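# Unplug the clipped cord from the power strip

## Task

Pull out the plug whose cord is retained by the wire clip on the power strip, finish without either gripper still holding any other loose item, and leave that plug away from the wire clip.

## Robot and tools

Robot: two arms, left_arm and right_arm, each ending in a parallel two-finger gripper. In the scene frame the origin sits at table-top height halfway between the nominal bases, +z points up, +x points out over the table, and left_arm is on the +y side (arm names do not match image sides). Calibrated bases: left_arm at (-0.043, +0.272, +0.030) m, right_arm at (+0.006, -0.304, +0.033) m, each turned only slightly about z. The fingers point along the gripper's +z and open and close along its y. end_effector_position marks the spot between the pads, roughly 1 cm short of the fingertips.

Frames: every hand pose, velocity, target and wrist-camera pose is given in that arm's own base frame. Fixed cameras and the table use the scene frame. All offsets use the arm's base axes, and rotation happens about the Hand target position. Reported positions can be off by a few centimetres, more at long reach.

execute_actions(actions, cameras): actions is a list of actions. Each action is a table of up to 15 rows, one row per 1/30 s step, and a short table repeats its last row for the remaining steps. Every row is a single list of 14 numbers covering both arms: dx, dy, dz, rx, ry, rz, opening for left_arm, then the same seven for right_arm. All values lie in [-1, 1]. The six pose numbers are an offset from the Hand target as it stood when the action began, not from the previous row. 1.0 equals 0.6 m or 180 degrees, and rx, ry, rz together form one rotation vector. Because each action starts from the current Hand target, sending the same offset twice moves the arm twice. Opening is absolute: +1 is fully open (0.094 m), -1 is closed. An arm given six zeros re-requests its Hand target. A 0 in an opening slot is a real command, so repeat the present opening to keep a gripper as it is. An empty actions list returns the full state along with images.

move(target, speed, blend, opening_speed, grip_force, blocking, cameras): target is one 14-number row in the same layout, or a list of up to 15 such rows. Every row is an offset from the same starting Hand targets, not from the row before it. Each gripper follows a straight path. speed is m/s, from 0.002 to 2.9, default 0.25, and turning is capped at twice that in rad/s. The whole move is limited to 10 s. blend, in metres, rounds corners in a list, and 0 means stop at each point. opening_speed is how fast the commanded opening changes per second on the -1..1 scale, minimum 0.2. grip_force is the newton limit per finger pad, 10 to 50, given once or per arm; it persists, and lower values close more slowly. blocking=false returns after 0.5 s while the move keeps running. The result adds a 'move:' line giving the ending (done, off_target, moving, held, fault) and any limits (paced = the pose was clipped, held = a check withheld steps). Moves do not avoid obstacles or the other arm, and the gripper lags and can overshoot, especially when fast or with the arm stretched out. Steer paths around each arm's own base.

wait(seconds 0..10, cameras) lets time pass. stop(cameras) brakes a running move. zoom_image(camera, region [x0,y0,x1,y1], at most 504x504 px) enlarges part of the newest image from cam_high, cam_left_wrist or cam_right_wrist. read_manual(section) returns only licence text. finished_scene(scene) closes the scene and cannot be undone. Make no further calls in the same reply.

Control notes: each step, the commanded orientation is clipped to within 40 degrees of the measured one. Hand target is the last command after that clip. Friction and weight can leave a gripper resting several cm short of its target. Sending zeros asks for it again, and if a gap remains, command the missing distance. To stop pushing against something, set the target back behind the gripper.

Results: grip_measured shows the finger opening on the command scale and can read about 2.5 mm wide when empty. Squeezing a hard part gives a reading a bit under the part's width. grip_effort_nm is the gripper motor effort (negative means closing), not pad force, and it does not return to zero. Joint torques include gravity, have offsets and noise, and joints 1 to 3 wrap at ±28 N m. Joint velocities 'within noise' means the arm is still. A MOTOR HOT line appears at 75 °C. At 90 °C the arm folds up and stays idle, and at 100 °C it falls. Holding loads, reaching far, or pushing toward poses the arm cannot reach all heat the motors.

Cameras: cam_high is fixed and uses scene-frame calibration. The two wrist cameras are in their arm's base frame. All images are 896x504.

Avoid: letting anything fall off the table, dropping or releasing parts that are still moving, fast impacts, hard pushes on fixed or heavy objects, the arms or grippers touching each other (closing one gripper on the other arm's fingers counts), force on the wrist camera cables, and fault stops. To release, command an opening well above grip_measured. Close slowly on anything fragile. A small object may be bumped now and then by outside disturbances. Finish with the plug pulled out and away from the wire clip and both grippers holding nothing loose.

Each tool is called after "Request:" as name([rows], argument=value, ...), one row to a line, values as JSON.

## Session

Request:
execute_actions(actions=[])

Request:
zoom_image(camera="cam_high", region=[200, 150, 600, 375])

Scene clock: 0.00 s.
left_arm: end_effector_position=(+0.2162, -0.1000, +0.4056) grip_measured=+1.000 grip_effort_nm=n/a end_effector_quat_wxyz=(+0.576, -0.198, +0.734, -0.299) | right_arm: end_effector_position=(+0.3463, +0.0855, +0.1614) grip_measured=+1.000 grip_effort_nm=n/a end_effector_quat_wxyz=(+0.605, -0.261, +0.722, -0.209)
Joint positions: left_arm=[-0.986 0.681 1.15 -0.687 -0.758 -0.892 0.094] | right_arm=[0.451 1.184 0.281 0.704 0.429 -0.596 0.094]
Joint velocities: within noise
Joint torques (N m): no reading
Motor temperatures (°C): left_arm=[26 29 35 28 26 27 27] | right_arm=[27 28 32 27 26 27 25]
Heat: left arm: 35 °C; right arm: 32 °C.
Hand target: left_arm +0.2155, -0.0971, +0.4114; +0.581, -0.201, +0.729, -0.302 | right_arm +0.3487, +0.0865, +0.1724; +0.618, -0.252, +0.716, -0.206
Tool commands: left_gripper/opening=+1.0 right_gripper/opening=+1.0
camera_calibration:
cam_left_wrist: T_world_to_cam=[[-0.0887877, -0.772676, 0.628561, -0.315657], [-0.647539, -0.434725, -0.625866, 0.402919], [0.756843, -0.462587, -0.461739, 0.0908979], [0, 0, 0, 1]] pos_world=[0.164084, -0.0266936, 0.492554]
cam_right_wrist: T_world_to_cam=[[0.0722465, -0.797155, 0.599436, -0.0559998], [-0.5726, -0.525245, -0.629481, 0.39302], [0.816645, -0.297759, -0.494398, -0.0693351], [0, 0, 0, 1]] pos_world=[0.285711, 0.141146, 0.246688]

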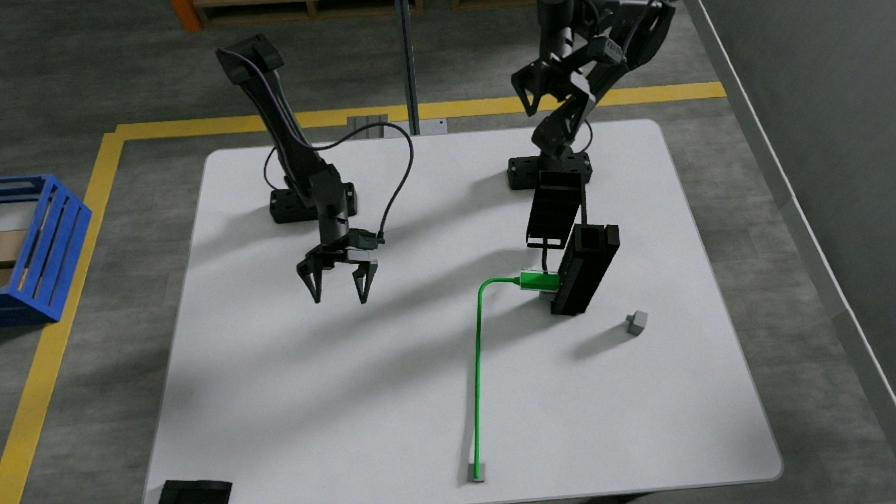

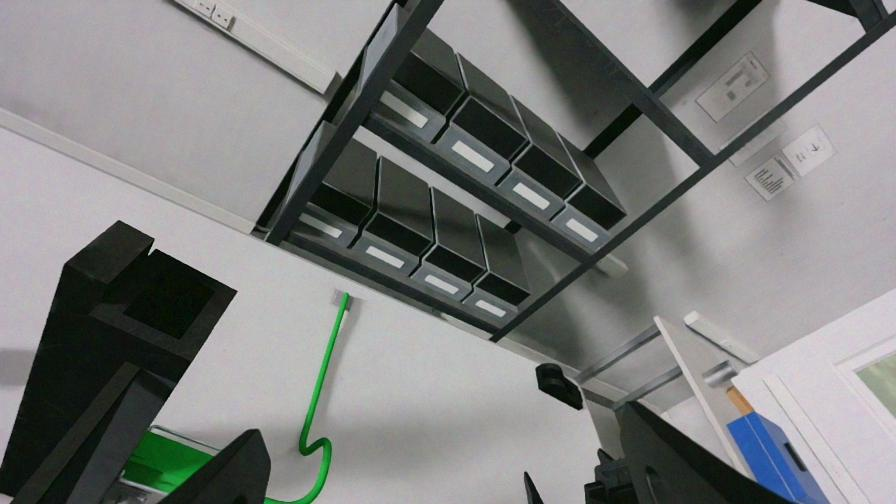

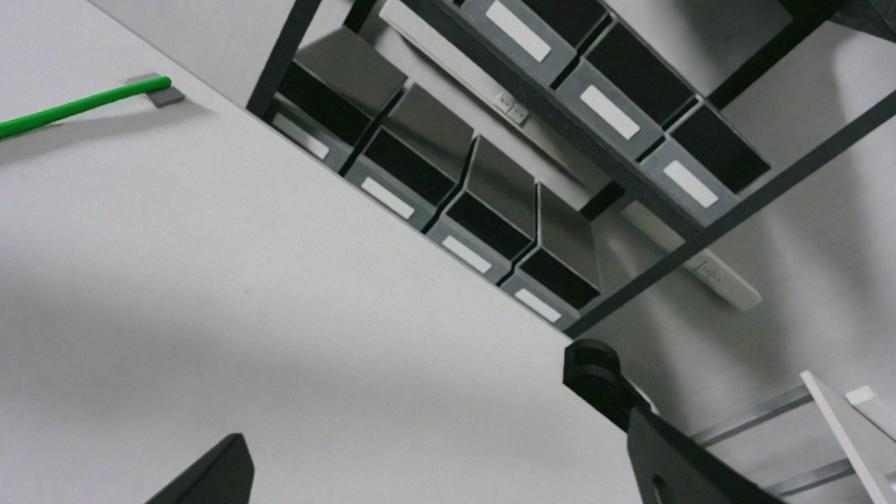

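Scaled by 1.260 from the camera's 896x504 image, which has a finer 1280x720 frame.

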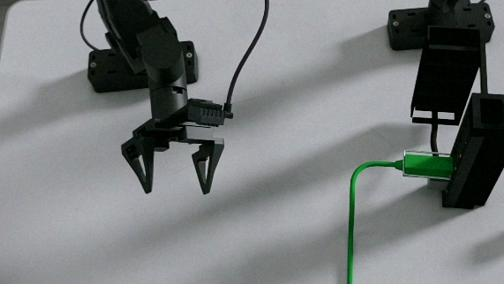

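Request:
move(target=[0,0,0,0,0,0,1,-0.106,0.356,0.03,0.063,0.238,0.402,1], speed=0.35, cameras=["cam_right_wrist","cam_high"])

Request:
zoom_image(camera="cam_high", region=[470, 150, 670, 350])

Scene clock: 8.37 s.
left_arm: end_effector_position=(+0.2162, -0.1000, +0.4056) grip_measured=+1.000 grip_effort_nm=-0.01 end_effector_quat_wxyz=(+0.576, -0.198, +0.734, -0.299) | right_arm: end_effector_position=(+0.2826, +0.2925, +0.1785) grip_measured=+1.000 grip_effort_nm=-0.01 end_effector_quat_wxyz=(-0.344, +0.605, -0.632, -0.343)
Joint positions: left_arm=[-0.986 0.681 1.15 -0.687 -0.758 -0.892 0.094] | right_arm=[0.46 1.583 1.134 -0.481 -0.85 -0.768 0.094]
Joint torques (N m): left_arm=[-0.05 1.5 5.78 1.54 -0.16 0.04] | right_arm=[0.32 -5.55 11.63 1.14 -0.63 -0.12]
Heat: left arm: 36 °C; right arm: 33 °C.
Hand target: left_arm +0.2155, -0.0971, +0.4114; +0.581, -0.201, +0.729, -0.302 | right_arm +0.2850, +0.3002, +0.1905; -0.354, +0.612, -0.613, -0.354
Off the commanded pose: left_arm 0.007 m, 1 deg | right_arm 0.014 m, 3 deg.
move: off_target (right_arm)
camera_calibration:
cam_right_wrist: T_world_to_cam=[[0.995386, -0.0935114, -0.0215132, -0.252527], [-0.0913617, -0.855087, -0.510372, 0.415244], [0.0293299, 0.509983, -0.859685, 0.104307], [0, 0, 0, 1]] pos_world=[0.28624, 0.278261, 0.296168]
Images, in order (width x height): cam_high 896x504, cam_right_wrist 896x504.

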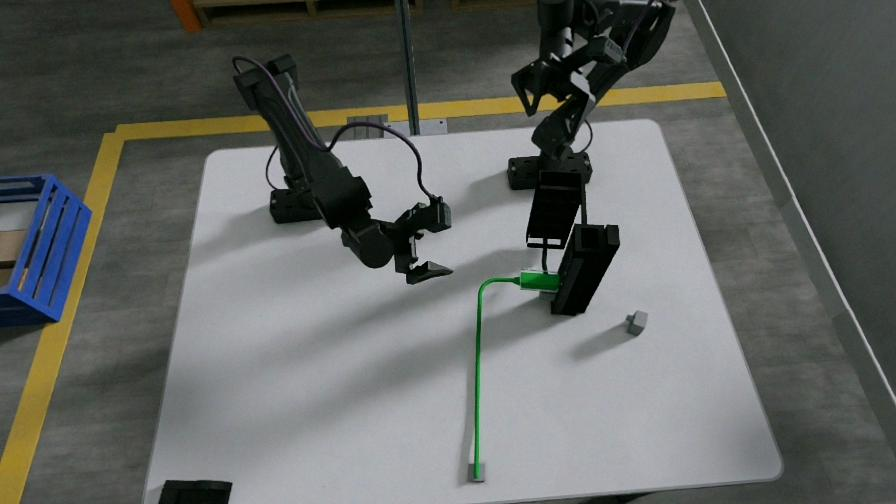

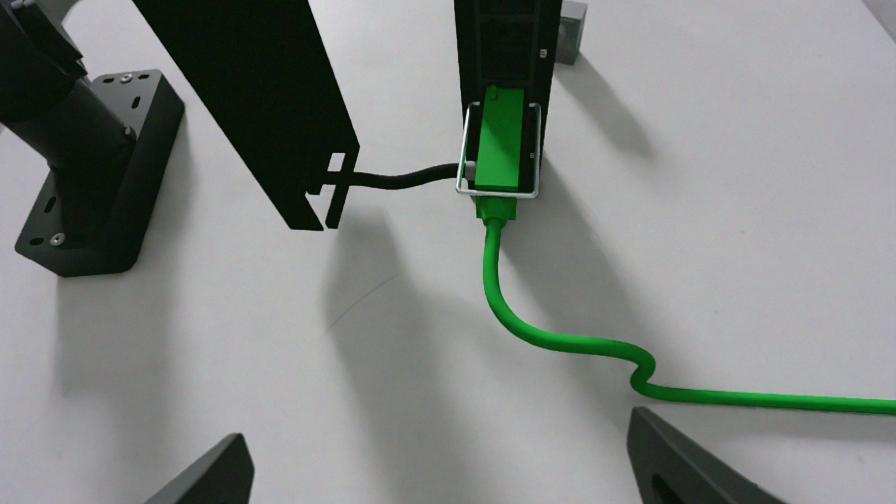

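Scaled by 2.520 from the camera's 896x504 image, which has a finer 1280x720 frame.

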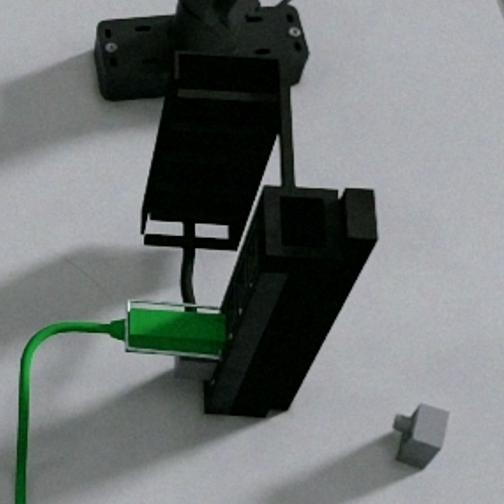

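Request:
move(target=[0,0,0,0,0,0,1,0.072,0.075,-0.134,0.1295,0.467,-0.2156,-0.5], speed=0.35, cameras=["cam_right_wrist"])

Request:
zoom_image(camera="cam_right_wrist", region=[300, 150, 600, 450])

Scene clock: 18.07 s.
left_arm: end_effector_position=(+0.2162, -0.1000, +0.4056) grip_measured=+1.000 grip_effort_nm=-0.01 end_effector_quat_wxyz=(+0.576, -0.198, +0.734, -0.299) | right_arm: end_effector_position=(+0.3289, +0.3442, +0.1170) grip_measured=-0.497 grip_effort_nm=-0.16 end_effector_quat_wxyz=(+0.051, +0.069, +0.763, +0.641)
Joint positions: left_arm=[-0.986 0.681 1.15 -0.687 -0.758 -0.892 0.094] | right_arm=[0.512 1.95 0.816 0.862 -0.871 1.371 0.024]
Joint torques (N m): left_arm=[-0.03 1.52 5.82 1.54 -0.18 0.04] | right_arm=[0.42 -7.28 5.42 1.79 -0.02 -0.08]
Heat: left arm: 36 °C; right arm: 34 °C.
Hand target: left_arm +0.2155, -0.0971, +0.4114; +0.581, -0.201, +0.729, -0.302 | right_arm +0.3283, +0.3451, +0.1103; +0.056, +0.067, +0.763, +0.641
Off the commanded pose: left_arm 0.007 m, 1 deg | right_arm 0.007 m, 1 deg.
move: done
camera_calibration:
cam_right_wrist: T_world_to_cam=[[-0.0818586, -0.209643, -0.974345, 0.210628], [-0.948376, -0.28417, 0.14082, 0.441527], [-0.306401, 0.935573, -0.175559, -0.092485], [0, 0, 0, 1]] pos_world=[0.407638, 0.256152, 0.126812]
Images, in order (width x height): cam_right_wrist 896x504.

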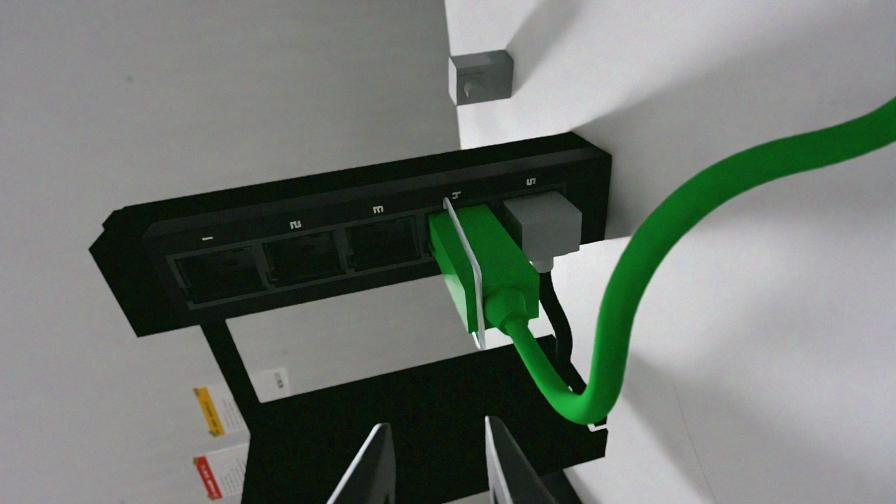

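Scaled by 1.680 from the camera's 896x504 image, which has a finer 1280x720 frame.

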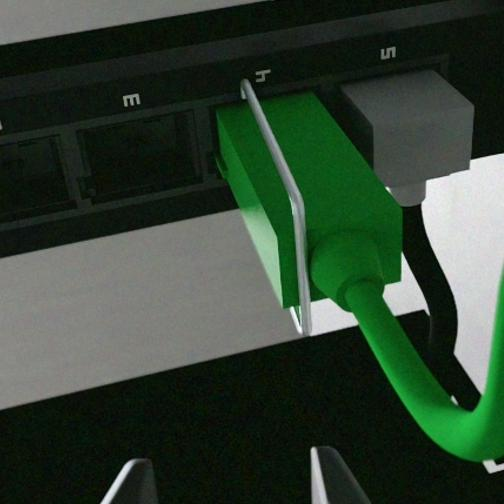

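Request:
move(target=[0,0,0,0,0,0,1,0.0135,0.05,-0.044,0,0,0,-0.5], speed=0.15, cameras=["cam_right_wrist"])

Request:
zoom_image(camera="cam_right_wrist", region=[300, 150, 600, 450])

Scene clock: 25.60 s.
left_arm: end_effector_position=(+0.2162, -0.1000, +0.4056) grip_measured=+1.000 grip_effort_nm=-0.01 end_effector_quat_wxyz=(+0.576, -0.198, +0.734, -0.299) | right_arm: end_effector_position=(+0.3295, +0.3705, +0.0858) grip_measured=-0.497 grip_effort_nm=-0.14 end_effector_quat_wxyz=(+0.044, +0.069, +0.765, +0.639)
Joint positions: left_arm=[-0.986 0.681 1.15 -0.687 -0.758 -0.892 0.094] | right_arm=[0.572 2.095 0.868 0.96 -0.822 1.394 0.024]
Joint torques (N m): left_arm=[-0.06 1.48 5.78 1.55 -0.17 0.05] | right_arm=[0.25 -7.53 8.13 1.69 0.1 -0.01]
Motor temperatures (°C): left_arm=[26 29 36 33 26 27 27] | right_arm=[27 29 34 32 27 27 25]
Heat: left arm: 36 °C; right arm: 34 °C.
Hand target: left_arm +0.2155, -0.0971, +0.4114; +0.581, -0.201, +0.729, -0.302 | right_arm +0.3365, +0.3751, +0.0838; +0.056, +0.067, +0.763, +0.641
Off the commanded pose: left_arm 0.007 m, 1 deg | right_arm 0.009 m, 1 deg.
move: done
camera_calibration:
cam_right_wrist: T_world_to_cam=[[-0.0903911, -0.214741, -0.972479, 0.190385], [-0.94442, -0.291421, 0.152134, 0.454352], [-0.31607, 0.93218, -0.176464, -0.11785], [0, 0, 0, 1]] pos_world=[0.409059, 0.283149, 0.0952268]
Images, in order (width x height): cam_right_wrist 896x504.

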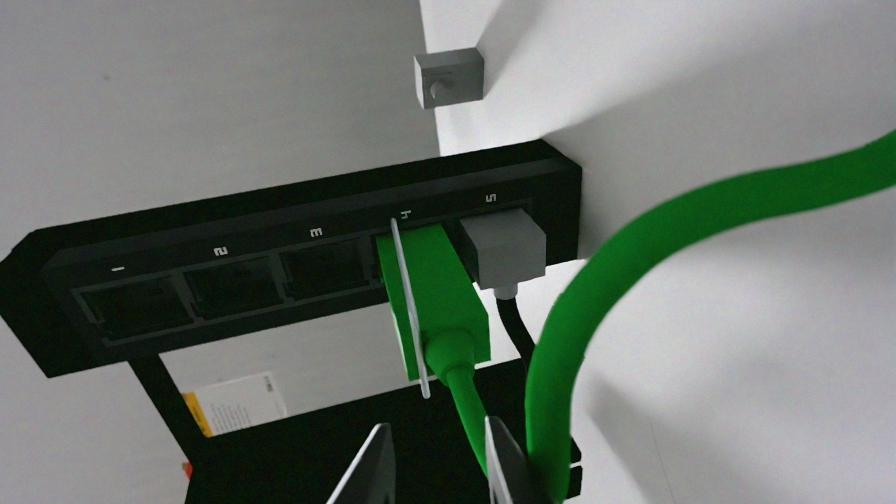

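Scaled by 1.680 from the camera's 896x504 image, which has a finer 1280x720 frame.

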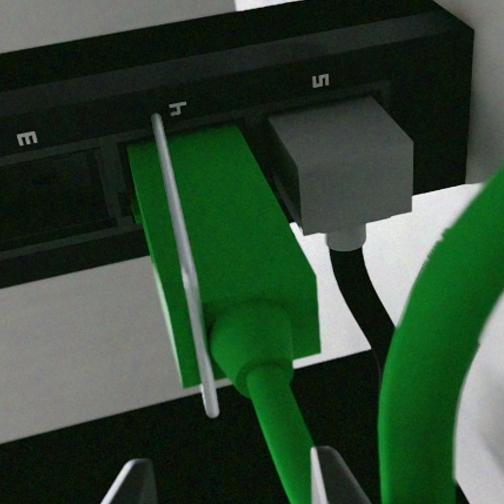

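Request:
move(target=[0,0,0,0,0,0,1,0.024,0.113,-0.001,0,0,0,-0.5], speed=0.12, cameras=["cam_right_wrist","cam_high"])

Request:
zoom_image(camera="cam_right_wrist", region=[280, 250, 580, 504])

Request:
zoom_image(camera="cam_high", region=[450, 200, 610, 350])

Scene clock: 29.13 s.
left_arm: end_effector_position=(+0.2162, -0.1000, +0.4056) grip_measured=+1.000 grip_effort_nm=-0.01 end_effector_quat_wxyz=(+0.576, -0.198, +0.734, -0.299) | right_arm: end_effector_position=(+0.3463, +0.4379, +0.0935) grip_measured=-0.497 grip_effort_nm=-0.14 end_effector_quat_wxyz=(+0.053, +0.063, +0.758, +0.647)
Joint positions: left_arm=[-0.986 0.681 1.15 -0.687 -0.758 -0.892 0.094] | right_arm=[0.689 2.22 1.111 0.902 -0.706 1.437 0.024]
Joint torques (N m): left_arm=[-0.05 1.52 5.75 1.54 -0.17 0.04] | right_arm=[0.35 -8.54 9.11 1.43 0.09 -0.07]
Heat: left arm: 36 °C; right arm: 34 °C.
Hand target: left_arm +0.2155, -0.0971, +0.4114; +0.581, -0.201, +0.729, -0.302 | right_arm +0.3507, +0.4430, +0.0832; +0.056, +0.067, +0.763, +0.641
Off the commanded pose: left_arm 0.007 m, 1 deg | right_arm 0.012 m, 1 deg.
move: off_target (right_arm)
camera_calibration:
cam_right_wrist: T_world_to_cam=[[-0.0694016, -0.195298, -0.978285, 0.198632], [-0.94854, -0.290794, 0.125343, 0.492303], [-0.308959, 0.936642, -0.165066, -0.179434], [0, 0, 0, 1]] pos_world=[0.425316, 0.350016, 0.102993]
Images, in order (width x height): cam_high 896x504, cam_right_wrist 896x504.

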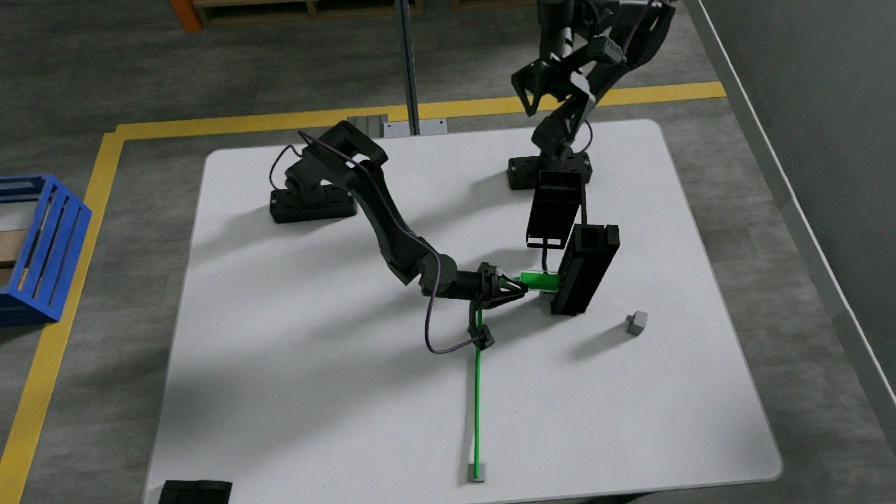

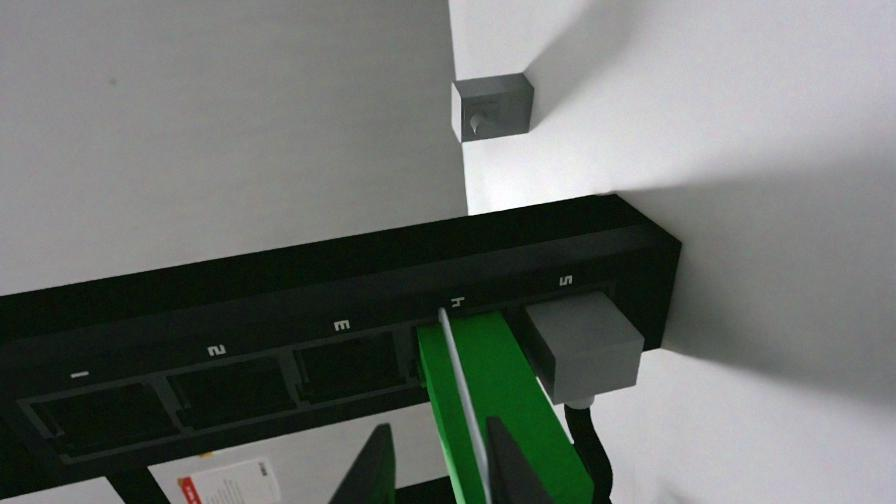

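Scaled by 1.680 from the camera's 896x504 image, which has a finer 1280x720 frame.

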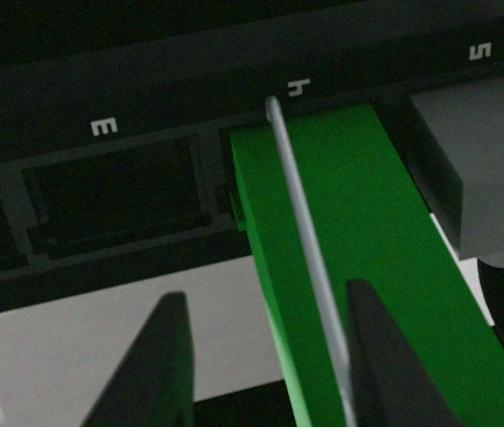

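Scaled by 3.150 from the camera's 896x504 image, which has a finer 1280x720 frame.

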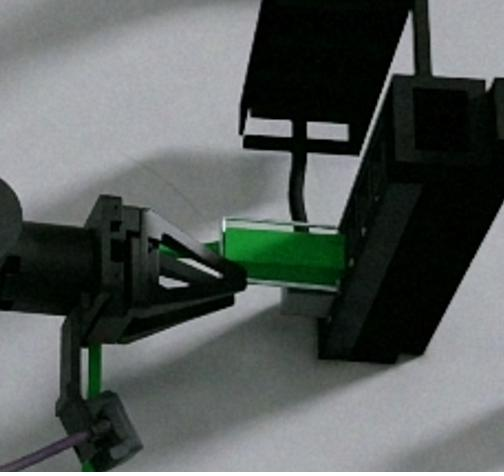

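Request:
move(target=[0,0,0,0,0,0,1,0.003,0.003,-0.018,0,0,0,-0.5], speed=0.1, cameras=["cam_right_wrist"])

Request:
zoom_image(camera="cam_right_wrist", region=[330, 350, 580, 504])

Scene clock: 32.33 s.
left_arm: end_effector_position=(+0.2162, -0.1000, +0.4056) grip_measured=+1.000 grip_effort_nm=-0.01 end_effector_quat_wxyz=(+0.576, -0.198, +0.734, -0.299) | right_arm: end_effector_position=(+0.3498, +0.4408, +0.0914) grip_measured=-0.497 grip_effort_nm=-0.14 end_effector_quat_wxyz=(+0.058, +0.059, +0.753, +0.652)
Joint positions: left_arm=[-0.986 0.681 1.15 -0.687 -0.758 -0.892 0.094] | right_arm=[0.689 2.248 1.129 0.931 -0.706 1.438 0.024]
Joint torques (N m): left_arm=[-0.06 1.54 5.81 1.53 -0.17 0.06] | right_arm=[0.58 -7.91 8.28 1.49 0.11 -0.12]
Heat: left arm: 36 °C; right arm: 34 °C.
Hand target: left_arm +0.2155, -0.0971, +0.4114; +0.581, -0.201, +0.729, -0.302 | right_arm +0.3525, +0.4448, +0.0723; +0.056, +0.067, +0.763, +0.641
Off the commanded pose: left_arm 0.007 m, 1 deg | right_arm 0.020 m, 2 deg.
move: off_target (right_arm)
camera_calibration:
cam_right_wrist: T_world_to_cam=[[-0.055873, -0.182995, -0.981525, 0.187538], [-0.950224, -0.29205, 0.108541, 0.499465], [-0.306516, 0.938733, -0.157568, -0.183978], [0, 0, 0, 1]] pos_world=[0.42869, 0.352893, 0.100871]
Images, in order (width x height): cam_right_wrist 896x504.

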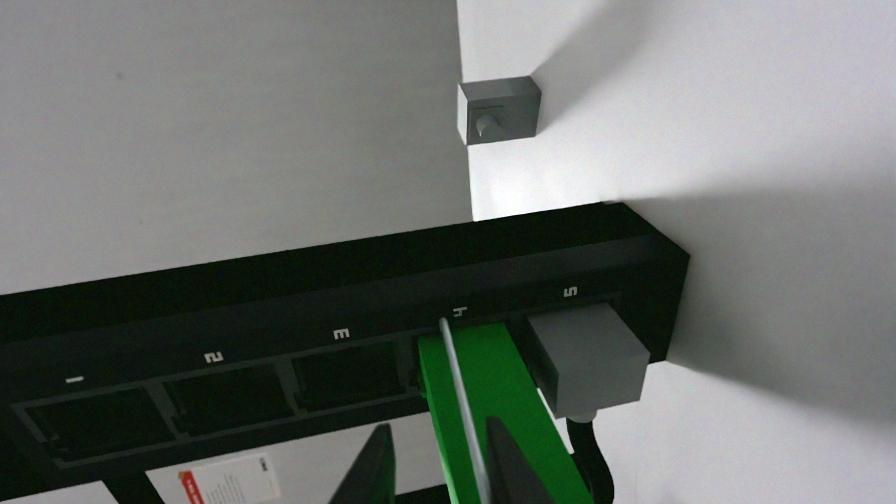

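Scaled by 2.016 from the camera's 896x504 image, which has a finer 1280x720 frame.

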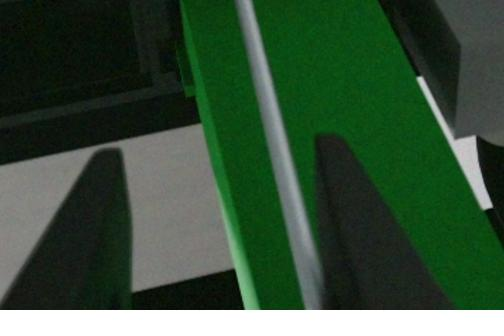

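Request:
move([
  [0,0,0,0,0,0,1,-0.006,-0.012,0.03,0,0,0,-0.7],
  [0,0,0,0,0,0,1,-0.006,-0.012,0.075,0,0,0,-0.7],
  [0,0,0,0,0,0,1,-0.006,-0.006,0.15,0,0,0,-0.7],
], speed=0.06, blend=[0,0.01,0], cameras=["cam_right_wrist","cam_high"])

Scene clock: 37.50 s.
left_arm: end_effector_position=(+0.2162, -0.1000, +0.4056) grip_measured=+1.000 grip_effort_nm=-0.01 end_effector_quat_wxyz=(+0.576, -0.198, +0.734, -0.299) | right_arm: end_effector_position=(+0.3437, +0.4346, +0.1211) grip_measured=-0.697 grip_effort_nm=-0.16 end_effector_quat_wxyz=(+0.026, +0.091, +0.782, +0.617)
Joint positions: left_arm=[-0.986 0.681 1.15 -0.687 -0.758 -0.892 0.094] | right_arm=[0.689 2.087 1.149 0.622 -0.699 1.437 0.014]
Joint torques (N m): left_arm=[-0.12 1.48 5.83 1.54 -0.17 0.03] | right_arm=[0.39 -14.86 10.26 1.72 -0.01 -0.11]
Heat: left arm: 36 °C; right arm: 34 °C.
Hand target: left_arm +0.2155, -0.0971, +0.4114; +0.581, -0.201, +0.729, -0.302 | right_arm +0.3489, +0.4411, +0.1623; +0.056, +0.067, +0.763, +0.641
Off the commanded pose: left_arm 0.007 m, 1 deg | right_arm 0.042 m, 6 deg.
move: off_target (right_arm)
camera_calibration:
cam_right_wrist: T_world_to_cam=[[-0.152265, -0.26298, -0.95271, 0.279471], [-0.935595, -0.27234, 0.224705, 0.460895], [-0.318554, 0.925566, -0.204575, -0.159738], [0, 0, 0, 1]] pos_world=[0.42288, 0.346863, 0.130011]
Images, in order (width x height): cam_high 896x504, cam_right_wrist 896x504.

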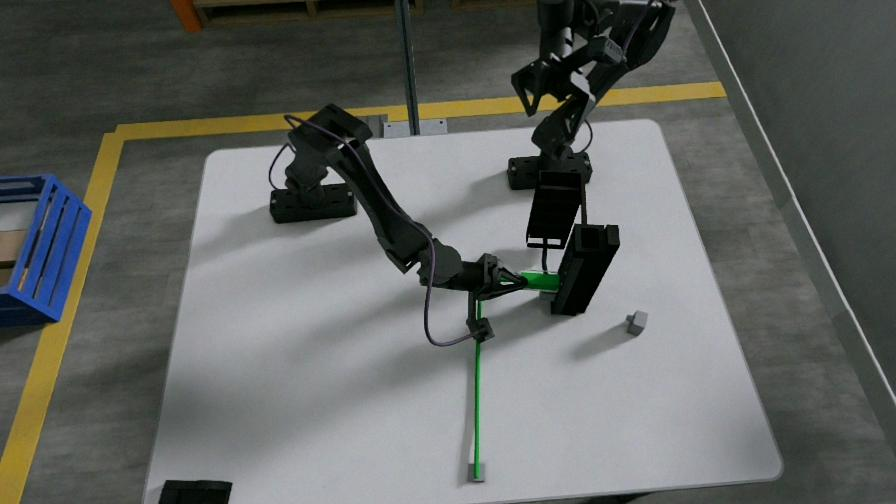

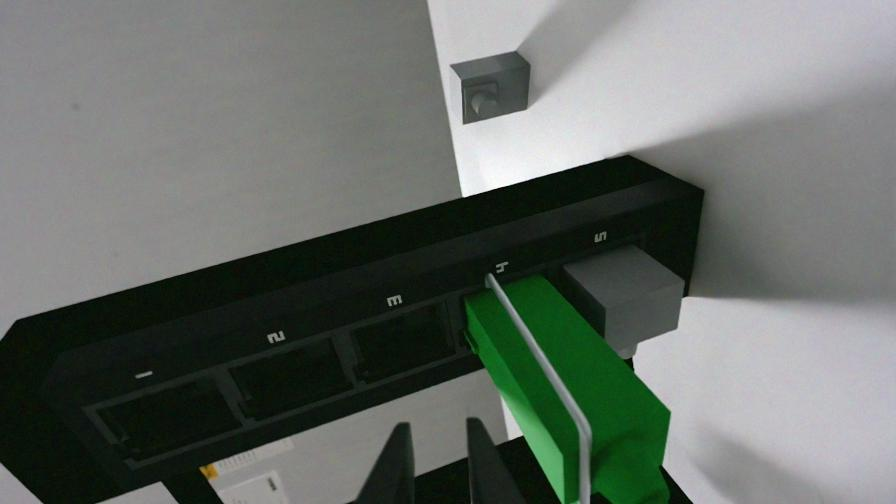

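Request:
zoom_image(camera="cam_high", region=[440, 220, 610, 370])

Request:
zoom_image(camera="cam_right_wrist", region=[330, 250, 680, 504])

Scaled by 2.965 from the camera's 896x504 image, which has a finer 1280x720 frame.

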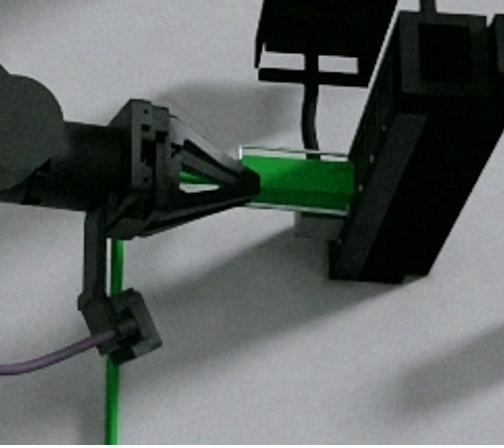

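Scaled by 1.440 from the camera's 896x504 image, which has a finer 1280x720 frame.

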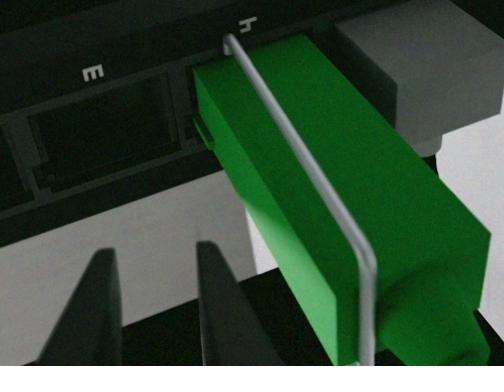

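Request:
move([
  [0,0,0,0,0,0,1,-0.0265,-0.135,-0.03,0,0,0,-0.6],
  [0,0,0,0,0,0,1,-0.015,-0.105,-0.096,-0.0438,0.0076,0,-0.6],
], speed=0.15, blend=[0.01,0], cameras=["cam_right_wrist","cam_high"])

Request:
zoom_image(camera="cam_right_wrist", region=[300, 200, 650, 504])

Scene clock: 47.83 s.
left_arm: end_effector_position=(+0.2162, -0.1000, +0.4056) grip_measured=+1.000 grip_effort_nm=-0.01 end_effector_quat_wxyz=(+0.576, -0.198, +0.734, -0.299) | right_arm: end_effector_position=(+0.3320, +0.3726, +0.0997) grip_measured=-0.603 grip_effort_nm=0.15 end_effector_quat_wxyz=(+0.035, +0.083, +0.808, +0.582)
Joint positions: left_arm=[-0.986 0.681 1.15 -0.687 -0.758 -0.892 0.094] | right_arm=[0.588 1.961 0.961 0.539 -0.764 1.282 0.019]
Joint torques (N m): left_arm=[-0.05 1.47 5.76 1.54 -0.18 0.03] | right_arm=[0.02 -8.2 9.78 1.6 -0.03 -0.14]
Heat: left arm: 36 °C; right arm: 34 °C.
Hand target: left_arm +0.2155, -0.0971, +0.4114; +0.581, -0.201, +0.729, -0.302 | right_arm +0.3400, +0.3781, +0.1047; +0.051, +0.071, +0.806, +0.586
Off the commanded pose: left_arm 0.007 m, 1 deg | right_arm 0.011 m, 2 deg.
move: off_target (right_arm)
camera_calibration:
cam_right_wrist: T_world_to_cam=[[-0.135561, -0.348108, -0.927601, 0.264777], [-0.938537, -0.254858, 0.232801, 0.431502], [-0.317446, 0.902147, -0.292163, -0.0933292], [0, 0, 0, 1]] pos_world=[0.411247, 0.286339, 0.117886]
Images, in order (width x height): cam_high 896x504, cam_right_wrist 896x504.

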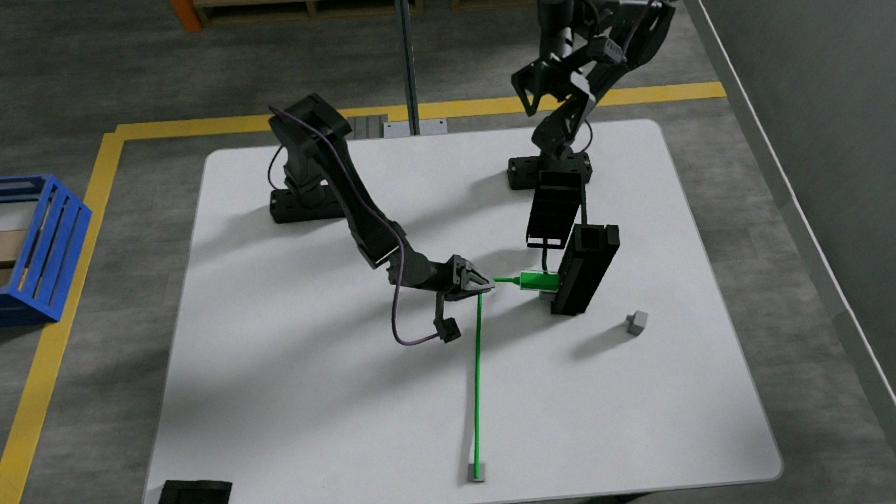

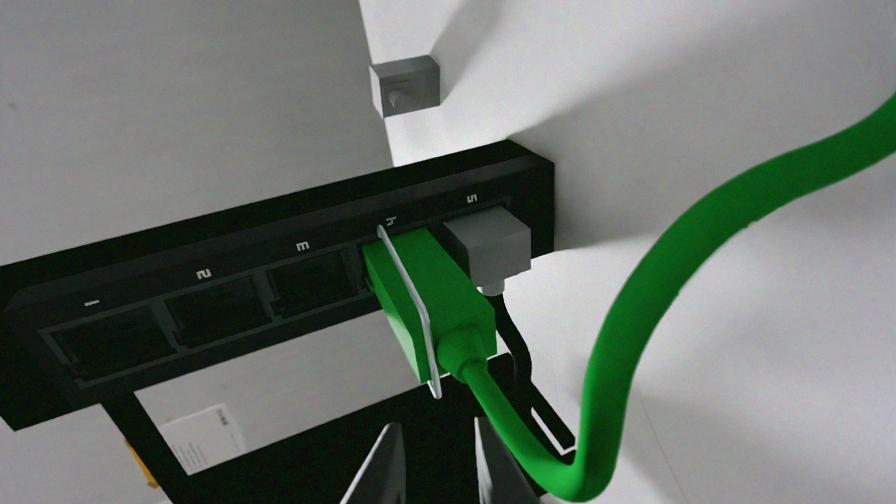

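Scaled by 1.440 from the camera's 896x504 image, which has a finer 1280x720 frame.

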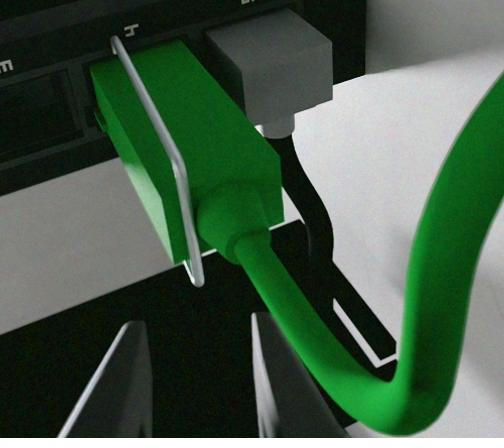

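Request:
move(target=[0,0,0,0,0,0,1,0.021,0.1115,-0.033,0,0,0,-0.6], speed=0.12, cameras=["cam_right_wrist"])

Request:
zoom_image(camera="cam_right_wrist", region=[330, 350, 580, 504])

Scene clock: 52.30 s.
left_arm: end_effector_position=(+0.2162, -0.1000, +0.4056) grip_measured=+1.000 grip_effort_nm=-0.01 end_effector_quat_wxyz=(+0.576, -0.198, +0.734, -0.299) | right_arm: end_effector_position=(+0.3461, +0.4370, +0.0843) grip_measured=-0.603 grip_effort_nm=0.15 end_effector_quat_wxyz=(+0.041, +0.076, +0.810, +0.581)
Joint positions: left_arm=[-0.986 0.681 1.15 -0.687 -0.758 -0.892 0.094] | right_arm=[0.698 2.15 1.179 0.549 -0.664 1.325 0.019]
Joint torques (N m): left_arm=[-0.08 1.51 5.85 1.55 -0.17 0.04] | right_arm=[0.65 -8.66 10.17 1.79 0 -0.03]
Heat: left arm: 36 °C; right arm: 34 °C.
Hand target: left_arm +0.2155, -0.0971, +0.4114; +0.581, -0.201, +0.729, -0.302 | right_arm +0.3526, +0.4450, +0.0848; +0.051, +0.071, +0.806, +0.586
Off the commanded pose: left_arm 0.007 m, 1 deg | right_arm 0.010 m, 2 deg.
move: done
camera_calibration:
cam_right_wrist: T_world_to_cam=[[-0.117202, -0.352716, -0.928361, 0.270494], [-0.940859, -0.259783, 0.21748, 0.468965], [-0.317881, 0.898946, -0.301409, -0.149177], [0, 0, 0, 1]] pos_world=[0.425511, 0.351339, 0.104163]
Images, in order (width x height): cam_right_wrist 896x504.

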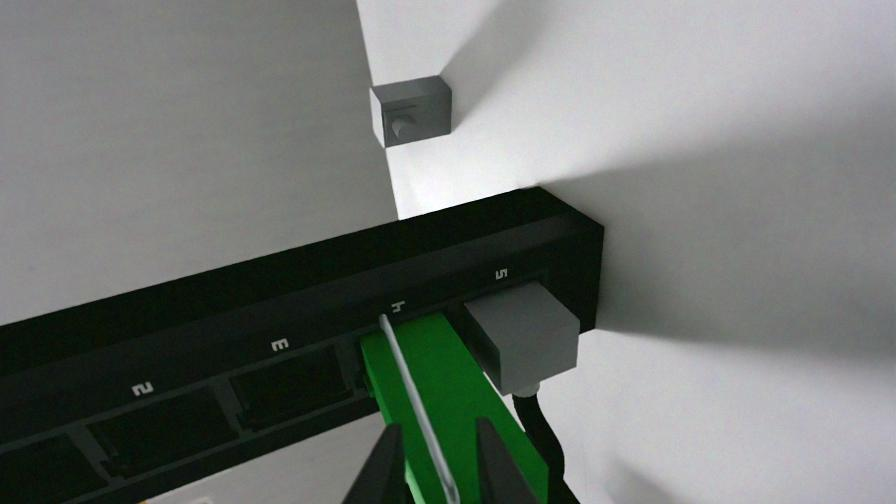

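Scaled by 2.016 from the camera's 896x504 image, which has a finer 1280x720 frame.

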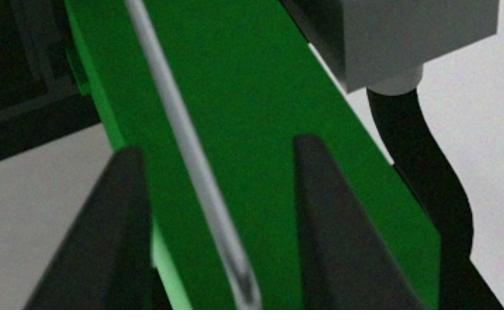

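Request:
move([
  [0,0,0,0,0,0,1,0,0,0,0,0,0,-0.8],
  [0,0,0,0,0,0,1,0,-0.005,0.06,0,0,0,-0.8],
], speed=0.06, cameras=["cam_right_wrist"])

Request:
zoom_image(camera="cam_right_wrist", region=[330, 350, 580, 504])

Scene clock: 56.20 s.
left_arm: end_effector_position=(+0.2162, -0.1000, +0.4056) grip_measured=+1.000 grip_effort_nm=-0.01 end_effector_quat_wxyz=(+0.576, -0.198, +0.734, -0.299) | right_arm: end_effector_position=(+0.3447, +0.4346, +0.0796) grip_measured=-0.797 grip_effort_nm=-0.16 end_effector_quat_wxyz=(+0.024, +0.092, +0.823, +0.560)
Joint positions: left_arm=[-0.986 0.681 1.15 -0.687 -0.758 -0.892 0.094] | right_arm=[0.698 2.138 1.201 0.449 -0.657 1.325 0.01]
Joint torques (N m): left_arm=[-0.06 1.55 5.81 1.55 -0.18 0.05] | right_arm=[0.2 -15.51 10.29 1.57 -0.06 -0.07]
Heat: left arm: 36 °C; right arm: 34 °C.
Hand target: left_arm +0.2155, -0.0971, +0.4114; +0.581, -0.201, +0.729, -0.302 | right_arm +0.3526, +0.4420, +0.1210; +0.051, +0.071, +0.806, +0.586
Off the commanded pose: left_arm 0.007 m, 1 deg | right_arm 0.043 m, 5 deg.
move: off_target (right_arm)
camera_calibration:
cam_right_wrist: T_world_to_cam=[[-0.164832, -0.392684, -0.904782, 0.297027], [-0.930319, -0.242807, 0.274865, 0.452546], [-0.327622, 0.887042, -0.325299, -0.138456], [0, 0, 0, 1]] pos_world=[0.424611, 0.349336, 0.0993156]
Images, in order (width x height): cam_right_wrist 896x504.

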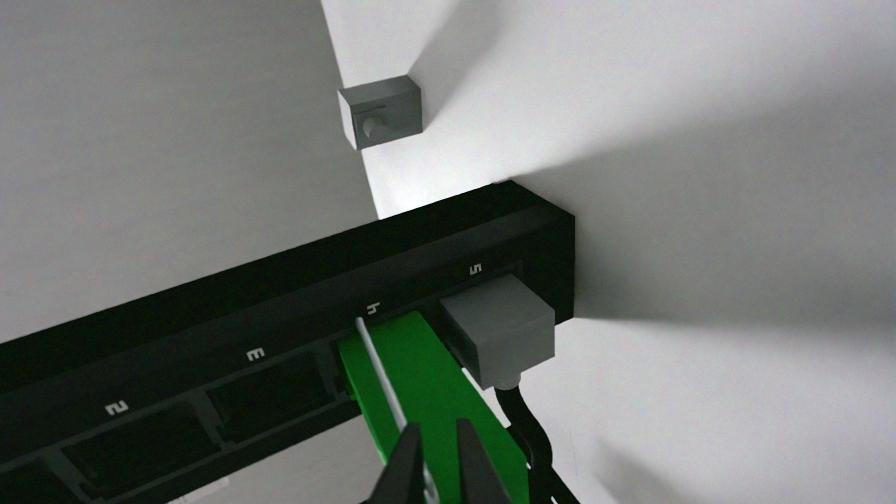

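Scaled by 2.016 from the camera's 896x504 image, which has a finer 1280x720 frame.

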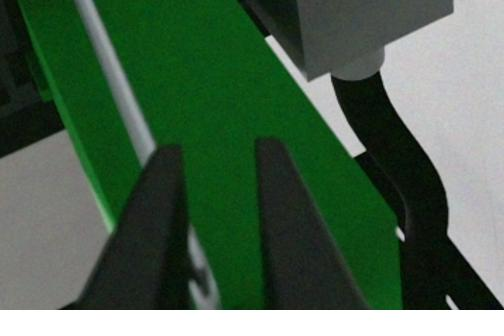

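Request:
move([
  [0,0,0,0,0,0,1,0,0.0,-0.06,0,0,0,-0.8],
  [0,0,0,0,0,0,1,0,0.005,-0.058,0.01,0,0,-0.55],
  [0,0,0,0,0,0,1,-0.012,0.005,-0.058,0.01,0,0,-0.55],
], speed=0.08, cameras=["cam_right_wrist","cam_high"])

Request:
zoom_image(camera="cam_right_wrist", region=[330, 350, 580, 504])

Request:
zoom_image(camera="cam_high", region=[480, 230, 600, 330])

Scene clock: 67.07 s.
left_arm: end_effector_position=(+0.2162, -0.1000, +0.4056) grip_measured=+1.000 grip_effort_nm=-0.01 end_effector_quat_wxyz=(+0.576, -0.198, +0.734, -0.299) | right_arm: end_effector_position=(+0.3470, +0.4432, +0.0886) grip_measured=-0.553 grip_effort_nm=0.15 end_effector_quat_wxyz=(+0.045, +0.077, +0.799, +0.595)
Joint positions: left_arm=[-0.986 0.681 1.15 -0.687 -0.758 -0.892 0.094] | right_arm=[0.708 2.166 1.18 0.613 -0.657 1.357 0.021]
Joint torques (N m): left_arm=[-0.06 1.51 5.83 1.54 -0.18 0.04] | right_arm=[0.55 -10.33 6.39 1.87 -0.06 -0.05]
Heat: left arm: 36 °C; right arm: 35 °C.
Hand target: left_arm +0.2155, -0.0971, +0.4114; +0.581, -0.201, +0.729, -0.302 | right_arm +0.3453, +0.4450, +0.0860; +0.050, +0.072, +0.796, +0.598
Off the commanded pose: left_arm 0.007 m, 1 deg | right_arm 0.003 m, 1 deg.
move: done
camera_calibration:
cam_right_wrist: T_world_to_cam=[[-0.111176, -0.319699, -0.940974, 0.261151], [-0.944649, -0.26009, 0.199977, 0.473595], [-0.308671, 0.911123, -0.273088, -0.164318], [0, 0, 0, 1]] pos_world=[0.425694, 0.356381, 0.106155]
Images, in order (width x height): cam_high 896x504, cam_right_wrist 896x504.

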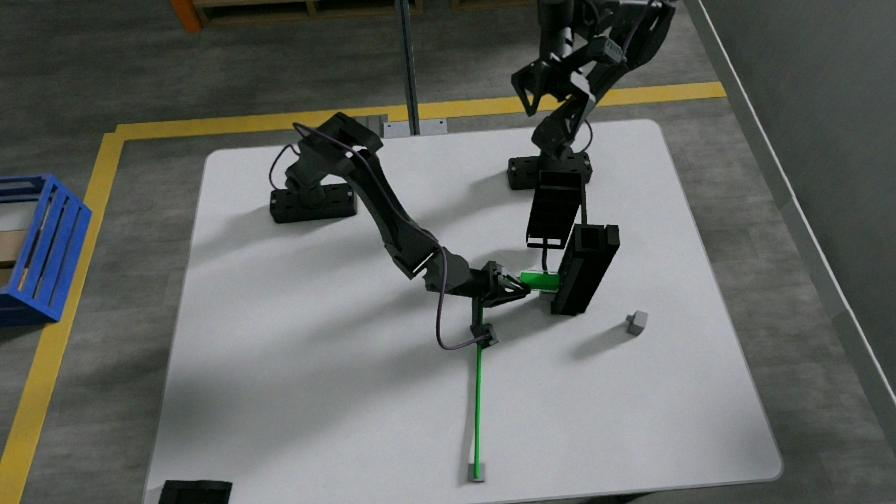

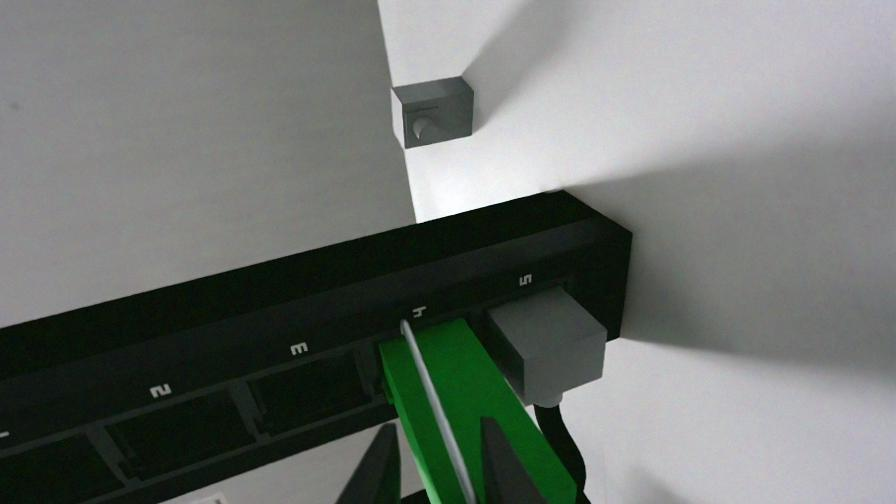

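Scaled by 2.016 from the camera's 896x504 image, which has a finer 1280x720 frame.

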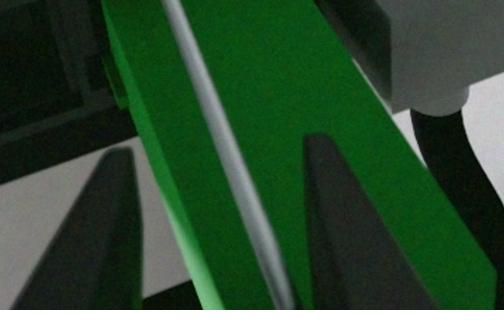

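Scaled by 4.200 from the camera's 896x504 image, which has a finer 1280x720 frame.

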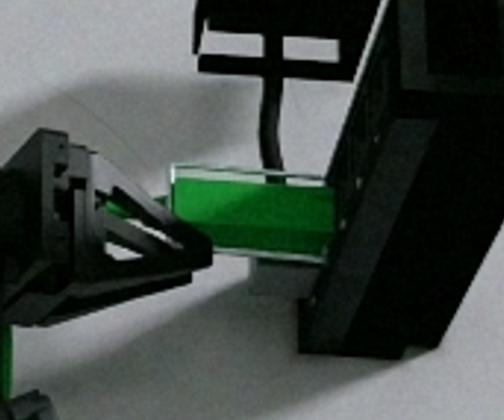

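Request:
move(target=[0,0,0,0,0,0,1,-0.018,-0.018,0.0,0,0,0,-0.55], speed=0.08, cameras=["cam_right_wrist"])

Request:
zoom_image(camera="cam_right_wrist", region=[330, 350, 580, 504])

Scene clock: 69.57 s.
left_arm: end_effector_position=(+0.2162, -0.1000, +0.4056) grip_measured=+1.000 grip_effort_nm=-0.01 end_effector_quat_wxyz=(+0.576, -0.198, +0.734, -0.299) | right_arm: end_effector_position=(+0.3397, +0.4370, +0.0813) grip_measured=-0.553 grip_effort_nm=0.15 end_effector_quat_wxyz=(+0.049, +0.074, +0.794, +0.601)
Joint positions: left_arm=[-0.986 0.681 1.15 -0.687 -0.758 -0.892 0.094] | right_arm=[0.708 2.166 1.117 0.696 -0.657 1.362 0.021]
Joint torques (N m): left_arm=[-0.06 1.5 5.85 1.55 -0.18 0.04] | right_arm=[0.05 -13.41 4.64 1.46 -0.04 -0.13]
Heat: left arm: 36 °C; right arm: 35 °C.
Hand target: left_arm +0.2155, -0.0971, +0.4114; +0.581, -0.201, +0.729, -0.302 | right_arm +0.3346, +0.4342, +0.0860; +0.050, +0.072, +0.796, +0.598
Off the commanded pose: left_arm 0.007 m, 1 deg | right_arm 0.008 m, 0 deg.
move: done
camera_calibration:
cam_right_wrist: T_world_to_cam=[[-0.101478, -0.306363, -0.94649, 0.242846], [-0.947076, -0.261502, 0.186184, 0.469062], [-0.304549, 0.915292, -0.263612, -0.166828], [0, 0, 0, 1]] pos_world=[0.418074, 0.349756, 0.0985417]
Images, in order (width x height): cam_right_wrist 896x504.

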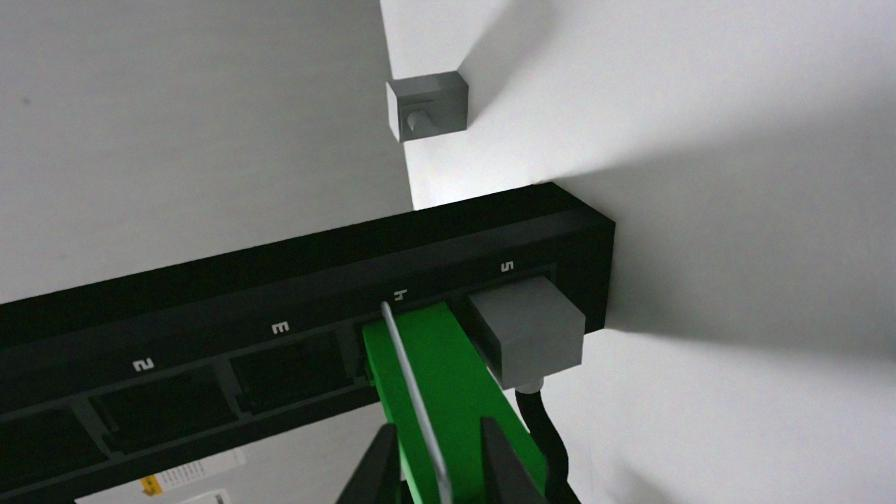

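Scaled by 2.016 from the camera's 896x504 image, which has a finer 1280x720 frame.

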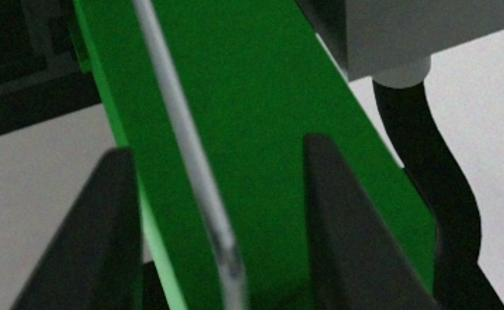

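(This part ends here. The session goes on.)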